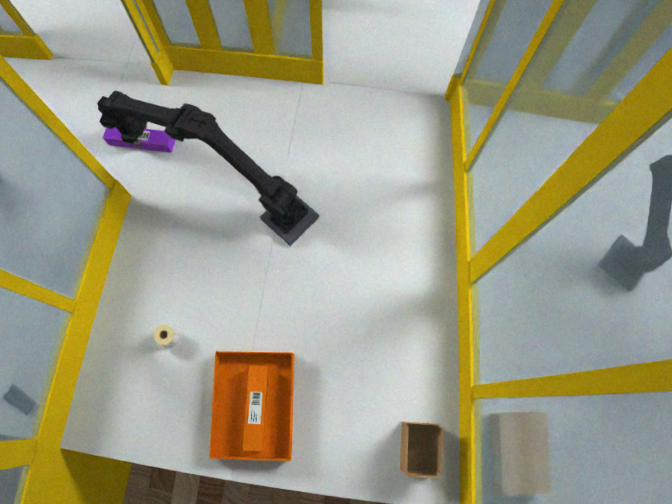

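move(arm3={"joints":{"gripper_m":0.085}}, cameras=[])

move(arm3={"target":[-0.206,-0.383,0.89,0,1,0,0],"speed":0.2}, cameras=[])

move(arm3={"joints":{"joint2_rad":0.9,"joint3_rad":1.1,"joint4_rad":-1.62}}, cameras=[])

move(arm2={"target":[-0.20,-0.375,0.82,0,0,1,0],"speed":0.3}, cameras=["arm2_cam_wrist"])

Scene clock: 668.93 s.
Joint torques (N m): arm1=[1.73 -2.26 7.82 0.32 0.12 0.01] | arm2=[0.21 -4.25 8.29 0.68 0.03 -0.13] | arm3=[0.09 -23.41 8.62 0.62 -0.29 0.03] | arm4=[-1.03 -2.78 9.59 0.32 -0.14 0.11] | arm5=[-1.49 -2.02 7.21 0.28 -0.04 -0.06] | arm6=[-0.5 -2.43 8.77 0.21 -0.01 -0.01] | arm7=[-0.44 1.55 10.4 1.62 -0.1 0.12] | arm8=[1.67 -3.49 9.44 -0.03 -0.01 -0.08]
Heat: arm1: hottest joint3_rad 36 °C; arm2: hottest joint3_rad 38 °C; arm3: hottest joint2_rad 36 °C; arm4: hottest joint3_rad 49 °C; arm5: hottest joint3_rad 39 °C; arm6: hottest joint3_rad 37 °C; arm7: hottest joint3_rad 50 °C; arm8: hottest joint3_rad 36 °C.
move: arm3 done
Joint velocities: within noise
arm1, arm2, arm4, arm5, arm6, arm7, arm8: as last shown
arm3.joint_positions: joint1_rad=+0.257 joint2_rad=+2.276 joint3_rad=+1.924 joint4_rad=-1.216 joint5_rad=-0.004 joint6_rad=-0.348 gripper_m=+0.08488
arm3.joint_status: all done
arm3.hand: x=-0.2011 y=-0.3771 z=+0.7465 quat_wxyz=(-0.002, +1.000, -0.003, +0.001)
arm3.hand_target: x=-0.2056 y=-0.3850 z=+0.7371 quat_wxyz=(+0.000, +1.000, +0.000, +0.000)
arm3.hand_status: not commanded

Scene clock: 670.63 s.
Joint torques (N m): arm1=[1.73 -2.14 7.87 0.34 0.14 0.02] | arm2=[0.21 -4.25 8.31 0.66 0.03 -0.13] | arm3=[-0.15 -24.94 14.17 -0.53 -0.29 -0.01] | arm4=[-1.03 -2.78 9.61 0.34 -0.14 0.11] | arm5=[-0.85 -2.37 7.21 0.43 -0.06 -0.08] | arm6=[-0.56 -2.37 8.76 0.21 -0.01 0] | arm7=[-0.26 1.67 10.44 1.62 -0.11 0.13] | arm8=[2.14 -3.49 9.47 -0.1 0 -0.1]
Heat: arm1: hottest joint3_rad 36 °C; arm2: hottest joint3_rad 38 °C; arm3: hottest joint2_rad 36 °C; arm4: hottest joint3_rad 49 °C; arm5: hottest joint3_rad 39 °C; arm6: hottest joint3_rad 37 °C; arm7: hottest joint3_rad 50 °C; arm8: hottest joint3_rad 36 °C.
move: arm3 off_target
Joint velocities: within noise
arm1, arm4, arm6, arm7: as last shown
arm2.joint_positions: joint1_rad=-2.127 joint2_rad=+0.901 joint3_rad=+1.103 joint4_rad=-1.616 joint5_rad=+0.001 joint6_rad=+0.360 gripper_m=+0.08992
arm2.joint_status: not commanded
arm2.hand: x=-0.6170 y=-0.5364 z=+1.1006 quat_wxyz=(-0.073, -0.003, -0.997, -0.027)
arm2.hand_target: x=-0.6185 y=-0.5369 z=+1.0995 quat_wxyz=(-0.071, +0.000, -0.997, -0.026)
arm2.hand_status: not commanded
arm3.joint_positions: joint1_rad=+0.257 joint2_rad=+2.194 joint3_rad=+2.094 joint4_rad=-1.519 joint5_rad=-0.004 joint6_rad=-0.348 gripper_m=+0.08497
arm3.joint_status: not commanded
arm3.hand: x=-0.1902 y=-0.3821 z=+0.8637 quat_wxyz=(+0.007, +1.000, -0.003, +0.025)
arm3.hand_target: x=-0.2046 y=-0.3834 z=+0.8901 quat_wxyz=(+0.000, +1.000, +0.000, +0.000)
arm3.hand_status: off_target (0.031 m and 3.0 deg from the pose sent, 0.144 m and 0.4 deg at the start; pose on its path clipped on 7 of 51 steps)
arm5.joint_positions: joint1_rad=+1.577 joint2_rad=+0.902 joint3_rad=+1.096 joint4_rad=-1.613 joint5_rad=+0.000 joint6_rad=+0.093 gripper_m=+0.08988
arm5.joint_status: not commanded
arm5.hand: x=+2.0996 y=+0.3982 z=+1.0890 quat_wxyz=(+0.048, +0.817, +0.572, -0.054)
arm5.hand_target: x=+2.0997 y=+0.3997 z=+1.0908 quat_wxyz=(+0.047, +0.817, +0.572, -0.055)
arm5.hand_status: not commanded
arm8.joint_positions: joint1_rad=+0.303 joint2_rad=+0.906 joint3_rad=+1.107 joint4_rad=-1.616 joint5_rad=-0.002 joint6_rad=+0.054 gripper_m=+0.08993
arm8.joint_status: not commanded
arm8.hand: x=-1.7371 y=+0.4131 z=+1.0613 quat_wxyz=(-0.049, -0.819, -0.569, +0.061)
arm8.hand_target: x=-1.7362 y=+0.4162 z=+1.0598 quat_wxyz=(-0.046, -0.817, -0.572, +0.060)
arm8.hand_status: not commanded

Scene clock: 672.47 s.
Joint torques (N m): arm1=[1.9 -2.2 7.86 0.31 0.11 -0.01] | arm2=[0.21 -4.25 8.31 0.66 0.03 -0.13] | arm3=[-0.09 -6.07 9.22 0.12 -0.3 -0.01] | arm4=[-1.08 -2.84 9.59 0.32 -0.14 0.11] | arm5=[-0.91 -1.96 7.08 0.32 -0.04 -0.06] | arm6=[-0.62 -2.43 8.79 0.21 -0.01 -0.01] | arm7=[-0.09 1.55 10.43 1.55 -0.09 0.11] | arm8=[1.9 -3.37 9.4 -0.1 0 -0.09]
Heat: arm1: hottest joint3_rad 36 °C; arm2: hottest joint3_rad 38 °C; arm3: hottest joint2_rad 36 °C; arm4: hottest joint3_rad 49 °C; arm5: hottest joint3_rad 39 °C; arm6: hottest joint3_rad 37 °C; arm7: hottest joint3_rad 50 °C; arm8: hottest joint3_rad 36 °C.
move: arm3 done
Joint velocities: within noise
arm1, arm2, arm4, arm5, arm8: as last shown
arm3.joint_positions: joint1_rad=+0.257 joint2_rad=+0.913 joint3_rad=+1.101 joint4_rad=-1.614 joint5_rad=-0.004 joint6_rad=-0.348 gripper_m=+0.08497
arm3.joint_status: all done
arm3.hand: x=+0.1946 y=-0.5255 z=+1.0507 quat_wxyz=(-0.026, +0.997, -0.002, -0.066)
arm3.hand_target: x=+0.1973 y=-0.5293 z=+1.0532 quat_wxyz=(-0.025, +0.997, +0.001, -0.069)
arm3.hand_status: not commanded
arm6.joint_positions: joint1_rad=-1.148 joint2_rad=+0.907 joint3_rad=+1.097 joint4_rad=-1.614 joint5_rad=+0.001 joint6_rad=+0.145 gripper_m=+0.08989
arm6.joint_status: not commanded
arm6.hand: x=+0.8007 y=+0.3802 z=+1.1166 quat_wxyz=(-0.050, -0.814, -0.576, +0.053)
arm6.hand_target: x=+0.8013 y=+0.3822 z=+1.1194 quat_wxyz=(-0.052, -0.817, -0.572, +0.054)
arm6.hand_status: not commanded
arm7.joint_positions: joint1_rad=-0.316 joint2_rad=+0.535 joint3_rad=+1.368 joint4_rad=-1.177 joint5_rad=-0.073 joint6_rad=-0.126 gripper_m=+0.09396
arm7.joint_status: not commanded
arm7.hand: x=-0.2873 y=+0.4416 z=+1.3804 quat_wxyz=(-0.508, -0.311, -0.757, +0.270)
arm7.hand_target: x=-0.2897 y=+0.4449 z=+1.3917 quat_wxyz=(-0.517, -0.307, -0.750, +0.275)
arm7.hand_status: not commanded

Scene clock: 675.30 s.
Joint torques (N m): arm1=[1.79 -2.84 7.84 0.39 0.12 -0.01] | arm2=[0.91 -25.29 11.44 0.12 0.02 -0.03] | arm3=[0.03 -6.18 9.21 0.17 -0.29 -0.02] | arm4=[-1.03 -2.78 9.61 0.32 -0.15 0.11] | arm5=[-0.09 -2.2 7.1 0.31 -0.04 -0.01] | arm6=[-0.67 -2.43 8.77 0.23 -0.01 0] | arm7=[-0.26 1.79 10.4 1.58 -0.1 0.12] | arm8=[1.96 -3.25 9.42 -0.05 0.01 -0.1]
Heat: arm1: hottest joint3_rad 36 °C; arm2: hottest joint3_rad 38 °C; arm3: hottest joint2_rad 36 °C; arm4: hottest joint3_rad 49 °C; arm5: hottest joint3_rad 39 °C; arm6: hottest joint3_rad 37 °C; arm7: hottest joint3_rad 50 °C; arm8: hottest joint3_rad 36 °C.
move: arm2 off_target
Joint velocities: within noise
arm1.joint_positions: joint1_rad=-1.597 joint2_rad=+0.899 joint3_rad=+1.113 joint4_rad=-1.613 joint5_rad=+0.006 joint6_rad=-0.089 gripper_m=+0.07989
arm1.joint_status: not commanded
arm1.hand: x=-2.2644 y=-0.8316 z=+1.0761 quat_wxyz=(-0.045, -0.820, -0.566, +0.078)
arm1.hand_target: x=-2.2615 y=-0.8289 z=+1.0701 quat_wxyz=(-0.039, -0.818, -0.569, +0.069)
arm1.hand_status: not commanded
arm2.joint_positions: joint1_rad=-2.125 joint2_rad=+2.299 joint3_rad=+2.024 joint4_rad=-1.312 joint5_rad=+0.001 joint6_rad=+0.360 gripper_m=+0.08992
arm2.joint_status: not commanded
arm2.hand: x=-0.2088 y=-0.3841 z=+0.8157 quat_wxyz=(+0.008, -0.002, -1.000, +0.003)
arm2.hand_target: x=-0.2005 y=-0.3752 z=+0.8202 quat_wxyz=(+0.000, +0.000, -1.000, +0.000)
arm2.hand_status: off_target (0.013 m and 1.0 deg from the pose sent, 0.528 m and 9.0 deg at the start)
arm3, arm5, arm6, arm7, arm8: as last shown
arm4.joint_positions: joint1_rad=-1.875 joint2_rad=+0.905 joint3_rad=+1.110 joint4_rad=-1.615 joint5_rad=-0.013 joint6_rad=+0.001 gripper_m=+0.07991
arm4.joint_status: not commanded
arm4.hand: x=+1.8464 y=-0.8105 z=+1.0590 quat_wxyz=(-0.072, -0.443, -0.893, +0.037)
arm4.hand_target: x=+1.8423 y=-0.8088 z=+1.0560 quat_wxyz=(-0.068, -0.452, -0.889, +0.034)
arm4.hand_status: not commanded
arm2_cam_wrist: T_world_to_cam=[[-0.00971159, -0.999786, 0.0182918, -0.402157], [-0.803095, 0.0186972, 0.595558, -0.641881], [-0.595772, -0.00890627, -0.803104, 0.647798], [0, 0, 0, 1]] pos_world=[-0.133457, -0.3843, 0.909883]

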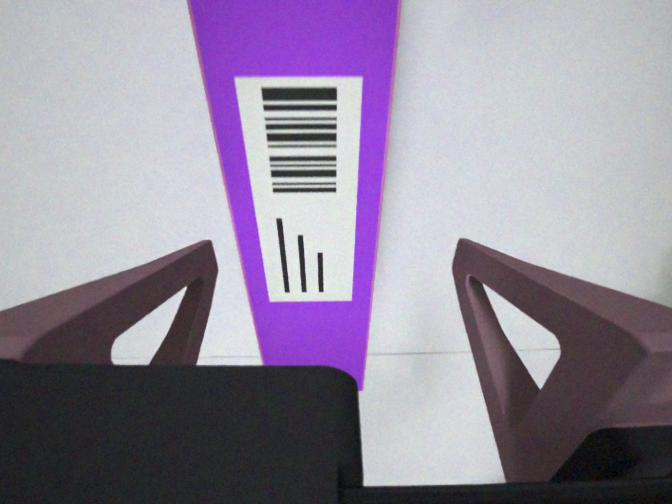

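move(arm2={"target":[-0.212,-0.363,0.80,0,0,1,0],"speed":0.15}, cameras=[])

move(arm2={"target":[-0.215,-0.364,0.745,0,0,1,0],"speed":0.12}, cameras=["arm2_cam_wrist"])

Scene clock: 680.93 s.
Joint torques (N m): arm1=[1.55 -2.49 7.79 0.42 0.12 0.01] | arm2=[0.62 -25.47 7.87 0.91 0.03 0.09] | arm3=[0.03 -6.07 9.24 0.14 -0.29 -0.02] | arm4=[-1.03 -2.84 9.61 0.32 -0.14 0.11] | arm5=[-0.32 -2.02 7.17 0.35 -0.03 -0.08] | arm6=[-0.56 -2.43 8.76 0.21 -0.01 -0.01] | arm7=[-0.32 1.49 10.43 1.62 -0.09 0.12] | arm8=[1.96 -3.25 9.43 -0.02 -0.01 -0.09]
Heat: arm1: hottest joint3_rad 36 °C; arm2: hottest joint3_rad 38 °C; arm3: hottest joint2_rad 35 °C; arm4: hottest joint3_rad 49 °C; arm5: hottest joint3_rad 39 °C; arm6: hottest joint3_rad 37 °C; arm7: hottest joint3_rad 50 °C; arm8: hottest joint3_rad 36 °C.
move: arm2 off_target
Joint velocities: within noise
arm1, arm3, arm4, arm5, arm6, arm7, arm8: as last shown
arm2.joint_positions: joint1_rad=-2.098 joint2_rad=+2.299 joint3_rad=+2.012 joint4_rad=-1.278 joint5_rad=+0.001 joint6_rad=+0.372 gripper_m=+0.08992
arm2.joint_status: not commanded
arm2.hand: x=-0.2115 y=-0.3651 z=+0.8115 quat_wxyz=(-0.003, +0.006, -1.000, -0.001)
arm2.hand_target: x=-0.2121 y=-0.3632 z=+0.8002 quat_wxyz=(+0.000, +0.000, -1.000, +0.000)
arm2.hand_status: off_target (0.012 m and 0.7 deg from the pose sent, 0.026 m and 1.0 deg at the start)

Scene clock: 682.10 s.
Joint torques (N m): arm1=[1.96 -2.08 7.82 0.38 0.12 0] | arm2=[0.5 -25.82 7.97 0.91 0.03 0.07] | arm3=[0.09 -6.12 9.22 0.12 -0.29 -0.02] | arm4=[-1.03 -2.84 9.61 0.34 -0.15 0.11] | arm5=[-0.62 -2.37 7.09 0.23 -0.05 -0.02] | arm6=[-0.62 -2.49 8.76 0.23 -0.02 0] | arm7=[-0.38 1.55 10.47 1.61 -0.1 0.12] | arm8=[2.14 -3.08 9.33 -0.09 0.01 -0.1]
Heat: arm1: hottest joint3_rad 36 °C; arm2: hottest joint3_rad 38 °C; arm3: hottest joint2_rad 35 °C; arm4: hottest joint3_rad 49 °C; arm5: hottest joint3_rad 39 °C; arm6: hottest joint3_rad 37 °C; arm7: hottest joint3_rad 50 °C; arm8: hottest joint3_rad 36 °C.
move: arm2 done
Joint velocities: within noise
arm1, arm3, arm4, arm5, arm6, arm7, arm8: as last shown
arm2.joint_positions: joint1_rad=-2.098 joint2_rad=+2.352 joint3_rad=+1.948 joint4_rad=-1.168 joint5_rad=+0.001 joint6_rad=+0.372 gripper_m=+0.08992
arm2.joint_status: not commanded
arm2.hand: x=-0.2160 y=-0.3668 z=+0.7533 quat_wxyz=(+0.000, +0.005, -1.000, +0.000)
arm2.hand_target: x=-0.2151 y=-0.3642 z=+0.7451 quat_wxyz=(+0.000, +0.000, -1.000, +0.000)
arm2.hand_status: done (0.009 m and 0.6 deg from the pose sent, 0.066 m and 0.7 deg at the start)
arm2_cam_wrist: T_world_to_cam=[[0.0053081, -0.999903, 0.0128749, -0.376461], [-0.811709, 0.00321129, 0.584053, -0.609696], [-0.584038, -0.0135509, -0.811613, 0.600783], [0, 0, 0, 1]] pos_world=[-0.142018, -0.366325, 0.848545]

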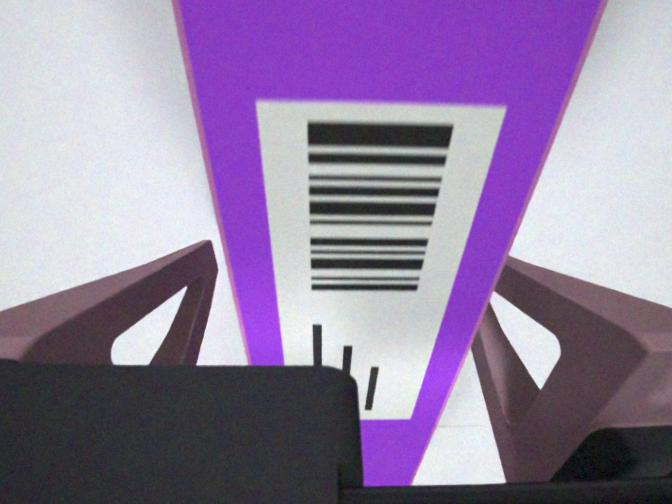

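move(arm2={"target":[-0.215,-0.371,0.745,0,0,1,0],"speed":0.1}, cameras=[])

move(arm2={"joints":{"gripper_m":0.052}}, cameras=[])

move(arm2={"target":[-0.215,-0.371,0.90,0,0,1,0],"speed":0.15}, cameras=[])

move(arm2={"joints":{"joint2_rad":1.2,"joint3_rad":1.25,"joint4_rad":-1.62}}, cameras=["cam_arm2","cam_arm7"])

Scene clock: 692.63 s.
Joint torques (N m): arm1=[1.73 -2.49 7.8 0.42 0.12 0.01] | arm2=[-0.32 -26.23 7.46 0.9 0.03 -0.02] | arm3=[0.03 -6.07 9.24 0.16 -0.29 -0.01] | arm4=[-1.03 -2.84 9.61 0.32 -0.14 0.11] | arm5=[-0.62 -2.14 7.09 0.25 -0.03 -0.03] | arm6=[-0.67 -2.43 8.77 0.21 -0.01 0] | arm7=[-0.38 1.49 10.44 1.54 -0.08 0.12] | arm8=[1.73 -3.19 9.42 -0.02 -0.02 -0.1]
Heat: arm1: hottest joint3_rad 36 °C; arm2: hottest joint3_rad 39 °C; arm3: hottest joint3_rad 35 °C; arm4: hottest joint3_rad 49 °C; arm5: hottest joint3_rad 39 °C; arm6: hottest joint3_rad 37 °C; arm7: hottest joint3_rad 50 °C; arm8: hottest joint3_rad 36 °C.
move: arm2 done
Joint velocities: within noise
arm1, arm3, arm4, arm5, arm6, arm7, arm8: as last shown
arm2.joint_positions: joint1_rad=-2.098 joint2_rad=+2.352 joint3_rad=+1.942 joint4_rad=-1.162 joint5_rad=+0.001 joint6_rad=+0.372 gripper_m=+0.08992
arm2.joint_status: not commanded
arm2.hand: x=-0.2170 y=-0.3672 z=+0.7510 quat_wxyz=(+0.001, +0.005, -1.000, +0.000)
arm2.hand_target: x=-0.2150 y=-0.3711 z=+0.7452 quat_wxyz=(+0.000, +0.000, -1.000, +0.000)
arm2.hand_status: done (0.007 m and 0.6 deg from the pose sent, 0.009 m and 0.6 deg at the start)

Scene clock: 693.23 s.
Joint torques (N m): arm1=[1.67 -2.26 7.83 0.4 0.11 0] | arm2=[-0.26 -26.23 7.46 0.91 0.03 -0.02] | arm3=[-0.03 -6.01 9.24 0.12 -0.28 -0.02] | arm4=[-1.08 -2.78 9.59 0.34 -0.14 0.12] | arm5=[-0.85 -1.79 7.19 0.17 -0.07 -0.03] | arm6=[-0.56 -2.43 8.76 0.21 -0.01 -0.01] | arm7=[-0.26 1.55 10.45 1.62 -0.1 0.13] | arm8=[1.9 -3.31 9.44 -0.01 -0.02 -0.1]
Heat: arm1: hottest joint3_rad 36 °C; arm2: hottest joint3_rad 39 °C; arm3: hottest joint3_rad 35 °C; arm4: hottest joint3_rad 49 °C; arm5: hottest joint3_rad 39 °C; arm6: hottest joint3_rad 37 °C; arm7: hottest joint3_rad 50 °C; arm8: hottest joint3_rad 36 °C.
move: arm2 off_target
Joint velocities: within noise
arm1, arm3, arm4, arm5, arm6, arm7, arm8: as last shown
arm2.joint_positions: joint1_rad=-2.098 joint2_rad=+2.352 joint3_rad=+1.942 joint4_rad=-1.162 joint5_rad=+0.001 joint6_rad=+0.372 gripper_m=+0.05883
arm2.joint_status: gripper_m off_target (ended at +0.05886, target +0.05200)
arm2.hand: x=-0.2170 y=-0.3672 z=+0.7510 quat_wxyz=(+0.001, +0.005, -1.000, +0.000)
arm2.hand_target: x=-0.2150 y=-0.3711 z=+0.7452 quat_wxyz=(+0.000, +0.000, -1.000, +0.000)
arm2.hand_status: not commanded

Scene clock: 695.07 s.
Joint torques (N m): arm1=[1.96 -1.96 7.76 0.32 0.11 0] | arm2=[-0.26 -26.46 11.89 0.06 0.03 -0.02] | arm3=[0.15 -6.12 9.22 0.16 -0.29 -0.01] | arm4=[-1.03 -2.78 9.59 0.32 -0.14 0.11] | arm5=[-0.73 -1.73 7.17 0.24 -0.06 -0.02] | arm6=[-0.56 -2.43 8.76 0.21 -0.01 -0.01] | arm7=[-0.32 1.49 10.47 1.58 -0.1 0.12] | arm8=[1.96 -3.37 9.4 -0.08 -0.01 -0.1]
Heat: arm1: hottest joint3_rad 36 °C; arm2: hottest joint3_rad 40 °C; arm3: hottest joint2_rad 34 °C; arm4: hottest joint3_rad 49 °C; arm5: hottest joint3_rad 39 °C; arm6: hottest joint3_rad 37 °C; arm7: hottest joint3_rad 50 °C; arm8: hottest joint3_rad 36 °C.
move: arm2 off_target
Joint velocities: within noise
arm1, arm3, arm4, arm5, arm6, arm7, arm8: as last shown
arm2.joint_positions: joint1_rad=-2.098 joint2_rad=+2.228 joint3_rad=+2.070 joint4_rad=-1.453 joint5_rad=+0.001 joint6_rad=+0.372 gripper_m=+0.05883
arm2.joint_status: not commanded
arm2.hand: x=-0.2284 y=-0.3719 z=+0.8808 quat_wxyz=(+0.018, +0.005, -1.000, +0.007)
arm2.hand_target: x=-0.2158 y=-0.3715 z=+0.9000 quat_wxyz=(+0.000, +0.000, -1.000, +0.000)
arm2.hand_status: off_target (0.023 m and 2.4 deg from the pose sent, 0.149 m and 0.6 deg at the start)

Scene clock: 696.73 s.
Joint torques (N m): arm1=[1.9 -2.43 7.77 0.29 0.12 0.02] | arm2=[-0.26 -9.93 8.34 0.4 0.03 -0.02] | arm3=[-0.03 -6.07 9.21 0.14 -0.3 -0.02] | arm4=[-1.03 -2.78 9.59 0.32 -0.14 0.11] | arm5=[-0.97 -1.85 7.09 0.17 -0.02 -0.01] | arm6=[-0.62 -2.43 8.79 0.21 -0.01 0] | arm7=[-0.38 1.49 10.4 1.58 -0.1 0.11] | arm8=[1.9 -3.49 9.46 -0.06 0 -0.1]
Heat: arm1: hottest joint3_rad 36 °C; arm2: hottest joint3_rad 40 °C; arm3: hottest joint2_rad 34 °C; arm4: hottest joint3_rad 49 °C; arm5: hottest joint3_rad 39 °C; arm6: hottest joint3_rad 37 °C; arm7: hottest joint3_rad 50 °C; arm8: hottest joint3_rad 36 °C.
move: arm2 done
Joint velocities: within noise
arm1, arm3, arm4, arm6, arm7: as last shown
arm2.joint_positions: joint1_rad=-2.098 joint2_rad=+1.207 joint3_rad=+1.251 joint4_rad=-1.616 joint5_rad=+0.001 joint6_rad=+0.372 gripper_m=+0.05883
arm2.joint_status: all done
arm2.hand: x=-0.5461 y=-0.5000 z=+1.0771 quat_wxyz=(+0.001, +0.005, -1.000, +0.000)
arm2.hand_target: x=-0.5473 y=-0.5027 z=+1.0789 quat_wxyz=(-0.001, +0.000, -1.000, +0.000)
arm2.hand_status: not commanded
arm5.joint_positions: joint1_rad=+1.577 joint2_rad=+0.902 joint3_rad=+1.096 joint4_rad=-1.613 joint5_rad=+0.000 joint6_rad=+0.093 gripper_m=+0.08988
arm5.joint_status: not commanded
arm5.hand: x=+2.0996 y=+0.3982 z=+1.0890 quat_wxyz=(+0.048, +0.817, +0.572, -0.054)
arm5.hand_target: x=+2.0997 y=+0.3997 z=+1.0908 quat_wxyz=(+0.047, +0.817, +0.572, -0.055)
arm5.hand_status: not commanded
arm8.joint_positions: joint1_rad=+0.303 joint2_rad=+0.906 joint3_rad=+1.107 joint4_rad=-1.616 joint5_rad=-0.002 joint6_rad=+0.054 gripper_m=+0.08993
arm8.joint_status: not commanded
arm8.hand: x=-1.7371 y=+0.4131 z=+1.0613 quat_wxyz=(-0.049, -0.819, -0.569, +0.061)
arm8.hand_target: x=-1.7362 y=+0.4162 z=+1.0598 quat_wxyz=(-0.046, -0.817, -0.572, +0.060)
arm8.hand_status: not commanded

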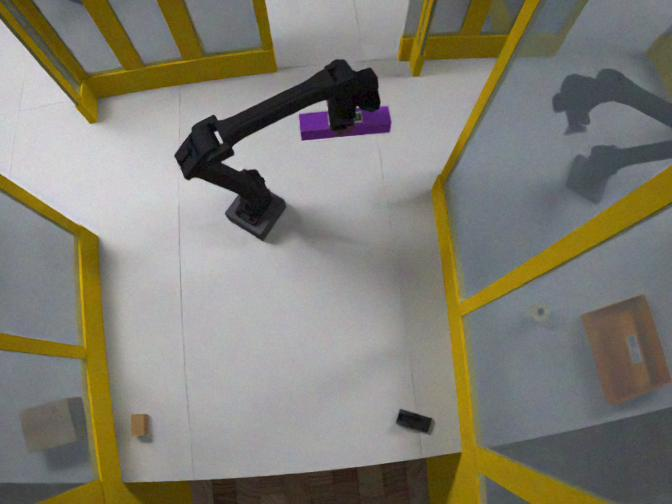

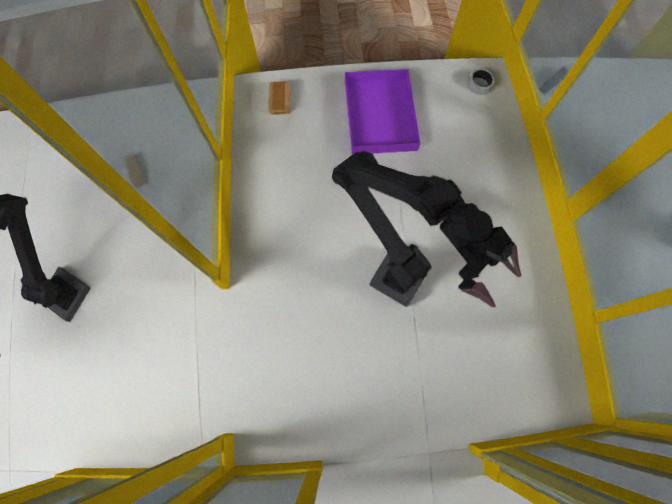

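move(arm2={"joints":{"joint1_rad":-1.461,"joint6_rad":-0.2}}, cameras=[])

move(arm2={"target":[-0.488,-0.015,0.86,0,-0.5736,0.8192,0],"speed":0.3}, cameras=["cam_arm2","cam_arm7"])

Scene clock: 703.67 s.
Joint torques (N m): arm1=[1.96 -2.73 7.88 0.38 0.12 0.01] | arm2=[0.73 -9.99 8.35 0.4 -0.01 -0.19] | arm3=[0.03 -6.07 9.24 0.16 -0.29 -0.01] | arm4=[-1.03 -2.84 9.61 0.34 -0.14 0.11] | arm5=[-0.97 -1.96 7.23 0.25 -0.01 -0.05] | arm6=[-0.62 -2.37 8.77 0.2 -0.01 -0.01] | arm7=[-0.26 1.73 10.44 1.55 -0.09 0.13] | arm8=[1.96 -3.14 9.47 -0.05 -0.01 -0.09]
Heat: arm1: hottest joint3_rad 36 °C; arm2: hottest joint3_rad 40 °C; arm3: hottest joint3_rad 34 °C; arm4: hottest joint3_rad 49 °C; arm5: hottest joint3_rad 39 °C; arm6: hottest joint3_rad 37 °C; arm7: hottest joint3_rad 50 °C; arm8: hottest joint3_rad 36 °C.
move: arm2 done
Joint velocities: within noise
arm1, arm4, arm5, arm8: as last shown
arm2.joint_positions: joint1_rad=-1.467 joint2_rad=+1.207 joint3_rad=+1.251 joint4_rad=-1.616 joint5_rad=+0.001 joint6_rad=-0.187 gripper_m=+0.05888
arm2.joint_status: all done
arm2.hand: x=-0.6781 y=-0.3420 z=+1.0772 quat_wxyz=(+0.000, +0.565, -0.825, +0.000)
arm2.hand_target: x=-0.6810 y=-0.3427 z=+1.0791 quat_wxyz=(-0.001, +0.573, -0.820, +0.000)
arm2.hand_status: not commanded
arm3.joint_positions: joint1_rad=+0.257 joint2_rad=+0.913 joint3_rad=+1.101 joint4_rad=-1.614 joint5_rad=-0.004 joint6_rad=-0.348 gripper_m=+0.08497
arm3.joint_status: not commanded
arm3.hand: x=+0.1946 y=-0.5255 z=+1.0507 quat_wxyz=(-0.026, +0.997, -0.002, -0.066)
arm3.hand_target: x=+0.1973 y=-0.5293 z=+1.0532 quat_wxyz=(-0.025, +0.997, +0.001, -0.069)
arm3.hand_status: not commanded
arm6.joint_positions: joint1_rad=-1.148 joint2_rad=+0.907 joint3_rad=+1.097 joint4_rad=-1.614 joint5_rad=+0.001 joint6_rad=+0.145 gripper_m=+0.08989
arm6.joint_status: not commanded
arm6.hand: x=+0.8007 y=+0.3802 z=+1.1166 quat_wxyz=(-0.050, -0.814, -0.576, +0.053)
arm6.hand_target: x=+0.8013 y=+0.3822 z=+1.1194 quat_wxyz=(-0.052, -0.817, -0.572, +0.054)
arm6.hand_status: not commanded
arm7.joint_positions: joint1_rad=-0.316 joint2_rad=+0.535 joint3_rad=+1.368 joint4_rad=-1.177 joint5_rad=-0.073 joint6_rad=-0.126 gripper_m=+0.09396
arm7.joint_status: not commanded
arm7.hand: x=-0.2873 y=+0.4416 z=+1.3804 quat_wxyz=(-0.508, -0.311, -0.757, +0.270)
arm7.hand_target: x=-0.2897 y=+0.4449 z=+1.3917 quat_wxyz=(-0.517, -0.307, -0.750, +0.275)
arm7.hand_status: not commanded

Scene clock: 706.23 s.
Joint torques (N m): arm1=[2.02 -2.49 7.75 0.36 0.13 0.01] | arm2=[0.85 -25.76 11.96 0.25 -0.02 -0.11] | arm3=[-0.09 -6.07 9.21 0.17 -0.3 -0.01] | arm4=[-1.03 -2.78 9.61 0.34 -0.14 0.11] | arm5=[-0.85 -2.55 7.1 0.34 -0.05 -0.03] | arm6=[-0.62 -2.37 8.79 0.21 -0.01 -0.01] | arm7=[-0.26 1.55 10.44 1.61 -0.09 0.13] | arm8=[2.02 -3.37 9.33 -0.03 -0.01 -0.09]
Heat: arm1: hottest joint3_rad 36 °C; arm2: hottest joint3_rad 40 °C; arm3: hottest joint3_rad 34 °C; arm4: hottest joint3_rad 49 °C; arm5: hottest joint3_rad 39 °C; arm6: hottest joint3_rad 37 °C; arm7: hottest joint3_rad 50 °C; arm8: hottest joint3_rad 36 °C.
move: arm2 off_target
Joint velocities: within noise
arm1.joint_positions: joint1_rad=-1.597 joint2_rad=+0.899 joint3_rad=+1.113 joint4_rad=-1.613 joint5_rad=+0.006 joint6_rad=-0.089 gripper_m=+0.07989
arm1.joint_status: not commanded
arm1.hand: x=-2.2644 y=-0.8316 z=+1.0761 quat_wxyz=(-0.045, -0.820, -0.566, +0.078)
arm1.hand_target: x=-2.2615 y=-0.8289 z=+1.0701 quat_wxyz=(-0.039, -0.818, -0.569, +0.069)
arm1.hand_status: not commanded
arm2.joint_positions: joint1_rad=-1.459 joint2_rad=+2.308 joint3_rad=+2.141 joint4_rad=-1.425 joint5_rad=+0.001 joint6_rad=-0.187 gripper_m=+0.05888
arm2.joint_status: not commanded
arm2.hand: x=-0.4894 y=-0.0278 z=+0.8533 quat_wxyz=(+0.010, +0.568, -0.823, +0.004)
arm2.hand_target: x=-0.4883 y=-0.0156 z=+0.8601 quat_wxyz=(-0.001, +0.573, -0.819, +0.000)
arm2.hand_status: off_target (0.015 m and 1.4 deg from the pose sent, 0.436 m and 1.2 deg at the start)
arm3, arm5, arm6, arm7, arm8: as last shown
arm4.joint_positions: joint1_rad=-1.875 joint2_rad=+0.905 joint3_rad=+1.110 joint4_rad=-1.615 joint5_rad=-0.013 joint6_rad=+0.001 gripper_m=+0.07991
arm4.joint_status: not commanded
arm4.hand: x=+1.8464 y=-0.8105 z=+1.0590 quat_wxyz=(-0.072, -0.443, -0.893, +0.037)
arm4.hand_target: x=+1.8423 y=-0.8088 z=+1.0560 quat_wxyz=(-0.068, -0.452, -0.889, +0.034)
arm4.hand_status: not commanded

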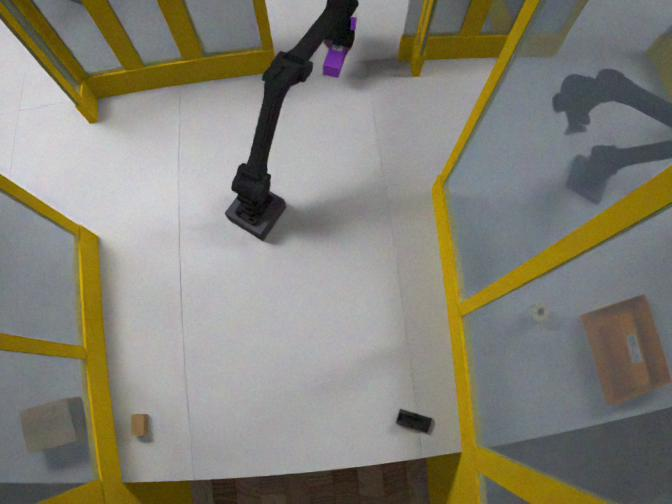

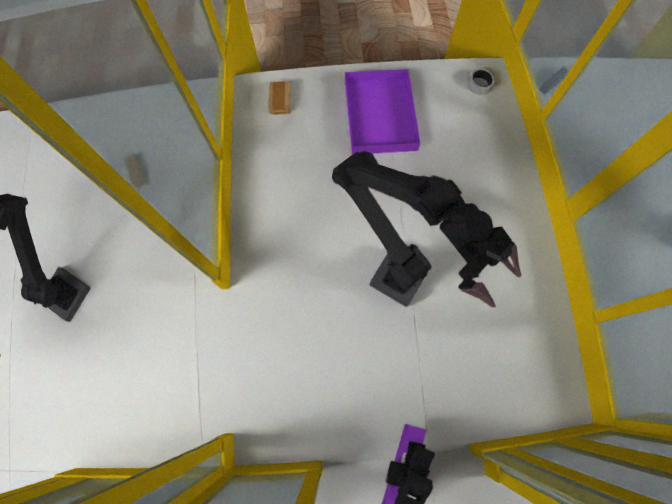

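move(arm2={"target":[-0.488,-0.020,0.775,0,-0.5736,0.8192,0],"speed":0.15}, cameras=[])

move(arm2={"target":[-0.488,-0.022,0.738,0,-0.5736,0.8192,0],"speed":0.06}, cameras=["cam_arm7"])

Scene clock: 746.77 s.
Joint torques (N m): arm1=[1.79 -2.32 7.83 0.31 0.11 0.01] | arm2=[0.56 -26.64 8.64 0.88 -0.02 -0.15] | arm3=[0.09 -6.12 9.21 0.12 -0.29 -0.03] | arm4=[-1.03 -2.78 9.61 0.32 -0.14 0.11] | arm5=[-0.85 -2.2 7.17 0.32 -0.05 -0.05] | arm6=[-0.62 -2.43 8.75 0.23 -0.02 -0.01] | arm7=[-0.15 1.61 10.45 1.59 -0.09 0.12] | arm8=[2.2 -3.14 9.44 -0.12 -0.01 -0.09]
Heat: arm1: hottest joint3_rad 35 °C; arm2: hottest joint3_rad 41 °C; arm3: hottest joint3_rad 34 °C; arm4: hottest joint3_rad 48 °C; arm5: hottest joint3_rad 39 °C; arm6: hottest joint3_rad 37 °C; arm7: hottest joint3_rad 50 °C; arm8: hottest joint3_rad 36 °C.
move: arm2 done
Joint velocities: within noise
arm1, arm3, arm4, arm5, arm6, arm7, arm8: as last shown
arm2.joint_positions: joint1_rad=-1.459 joint2_rad=+2.374 joint3_rad=+2.053 joint4_rad=-1.264 joint5_rad=+0.001 joint6_rad=-0.187 gripper_m=+0.05888
arm2.joint_status: not commanded
arm2.hand: x=-0.4883 y=-0.0258 z=+0.7757 quat_wxyz=(+0.006, +0.568, -0.823, +0.003)
arm2.hand_target: x=-0.4880 y=-0.0201 z=+0.7750 quat_wxyz=(+0.000, +0.573, -0.819, +0.000)
arm2.hand_status: done (0.006 m and 1.1 deg from the pose sent, 0.079 m and 1.4 deg at the start)

Scene clock: 747.97 s.
Joint torques (N m): arm1=[1.9 -2.2 7.79 0.32 0.11 -0.01] | arm2=[0.44 -25.76 7.88 1.01 -0.04 -0.17] | arm3=[0.03 -6.07 9.21 0.13 -0.29 -0.02] | arm4=[-1.03 -2.78 9.59 0.32 -0.14 0.11] | arm5=[-0.56 -1.49 7.24 0.28 -0.06 -0.03] | arm6=[-0.67 -2.49 8.77 0.23 -0.01 0] | arm7=[-0.26 1.61 10.48 1.57 -0.09 0.12] | arm8=[2.08 -3.31 9.44 -0.06 -0.02 -0.1]
Heat: arm1: hottest joint3_rad 35 °C; arm2: hottest joint3_rad 41 °C; arm3: hottest joint3_rad 34 °C; arm4: hottest joint3_rad 48 °C; arm5: hottest joint3_rad 39 °C; arm6: hottest joint3_rad 37 °C; arm7: hottest joint3_rad 50 °C; arm8: hottest joint3_rad 36 °C.
move: arm2 off_target
Joint velocities: within noise
arm1, arm3, arm4, arm5, arm6, arm7, arm8: as last shown
arm2.joint_positions: joint1_rad=-1.459 joint2_rad=+2.395 joint3_rad=+2.026 joint4_rad=-1.196 joint5_rad=+0.001 joint6_rad=-0.187 gripper_m=+0.05888
arm2.joint_status: not commanded
arm2.hand: x=-0.4865 y=-0.0231 z=+0.7517 quat_wxyz=(-0.003, +0.568, -0.823, -0.001)
arm2.hand_target: x=-0.4881 y=-0.0223 z=+0.7381 quat_wxyz=(+0.000, +0.573, -0.819, +0.000)
arm2.hand_status: off_target (0.014 m and 0.8 deg from the pose sent, 0.038 m and 1.1 deg at the start)

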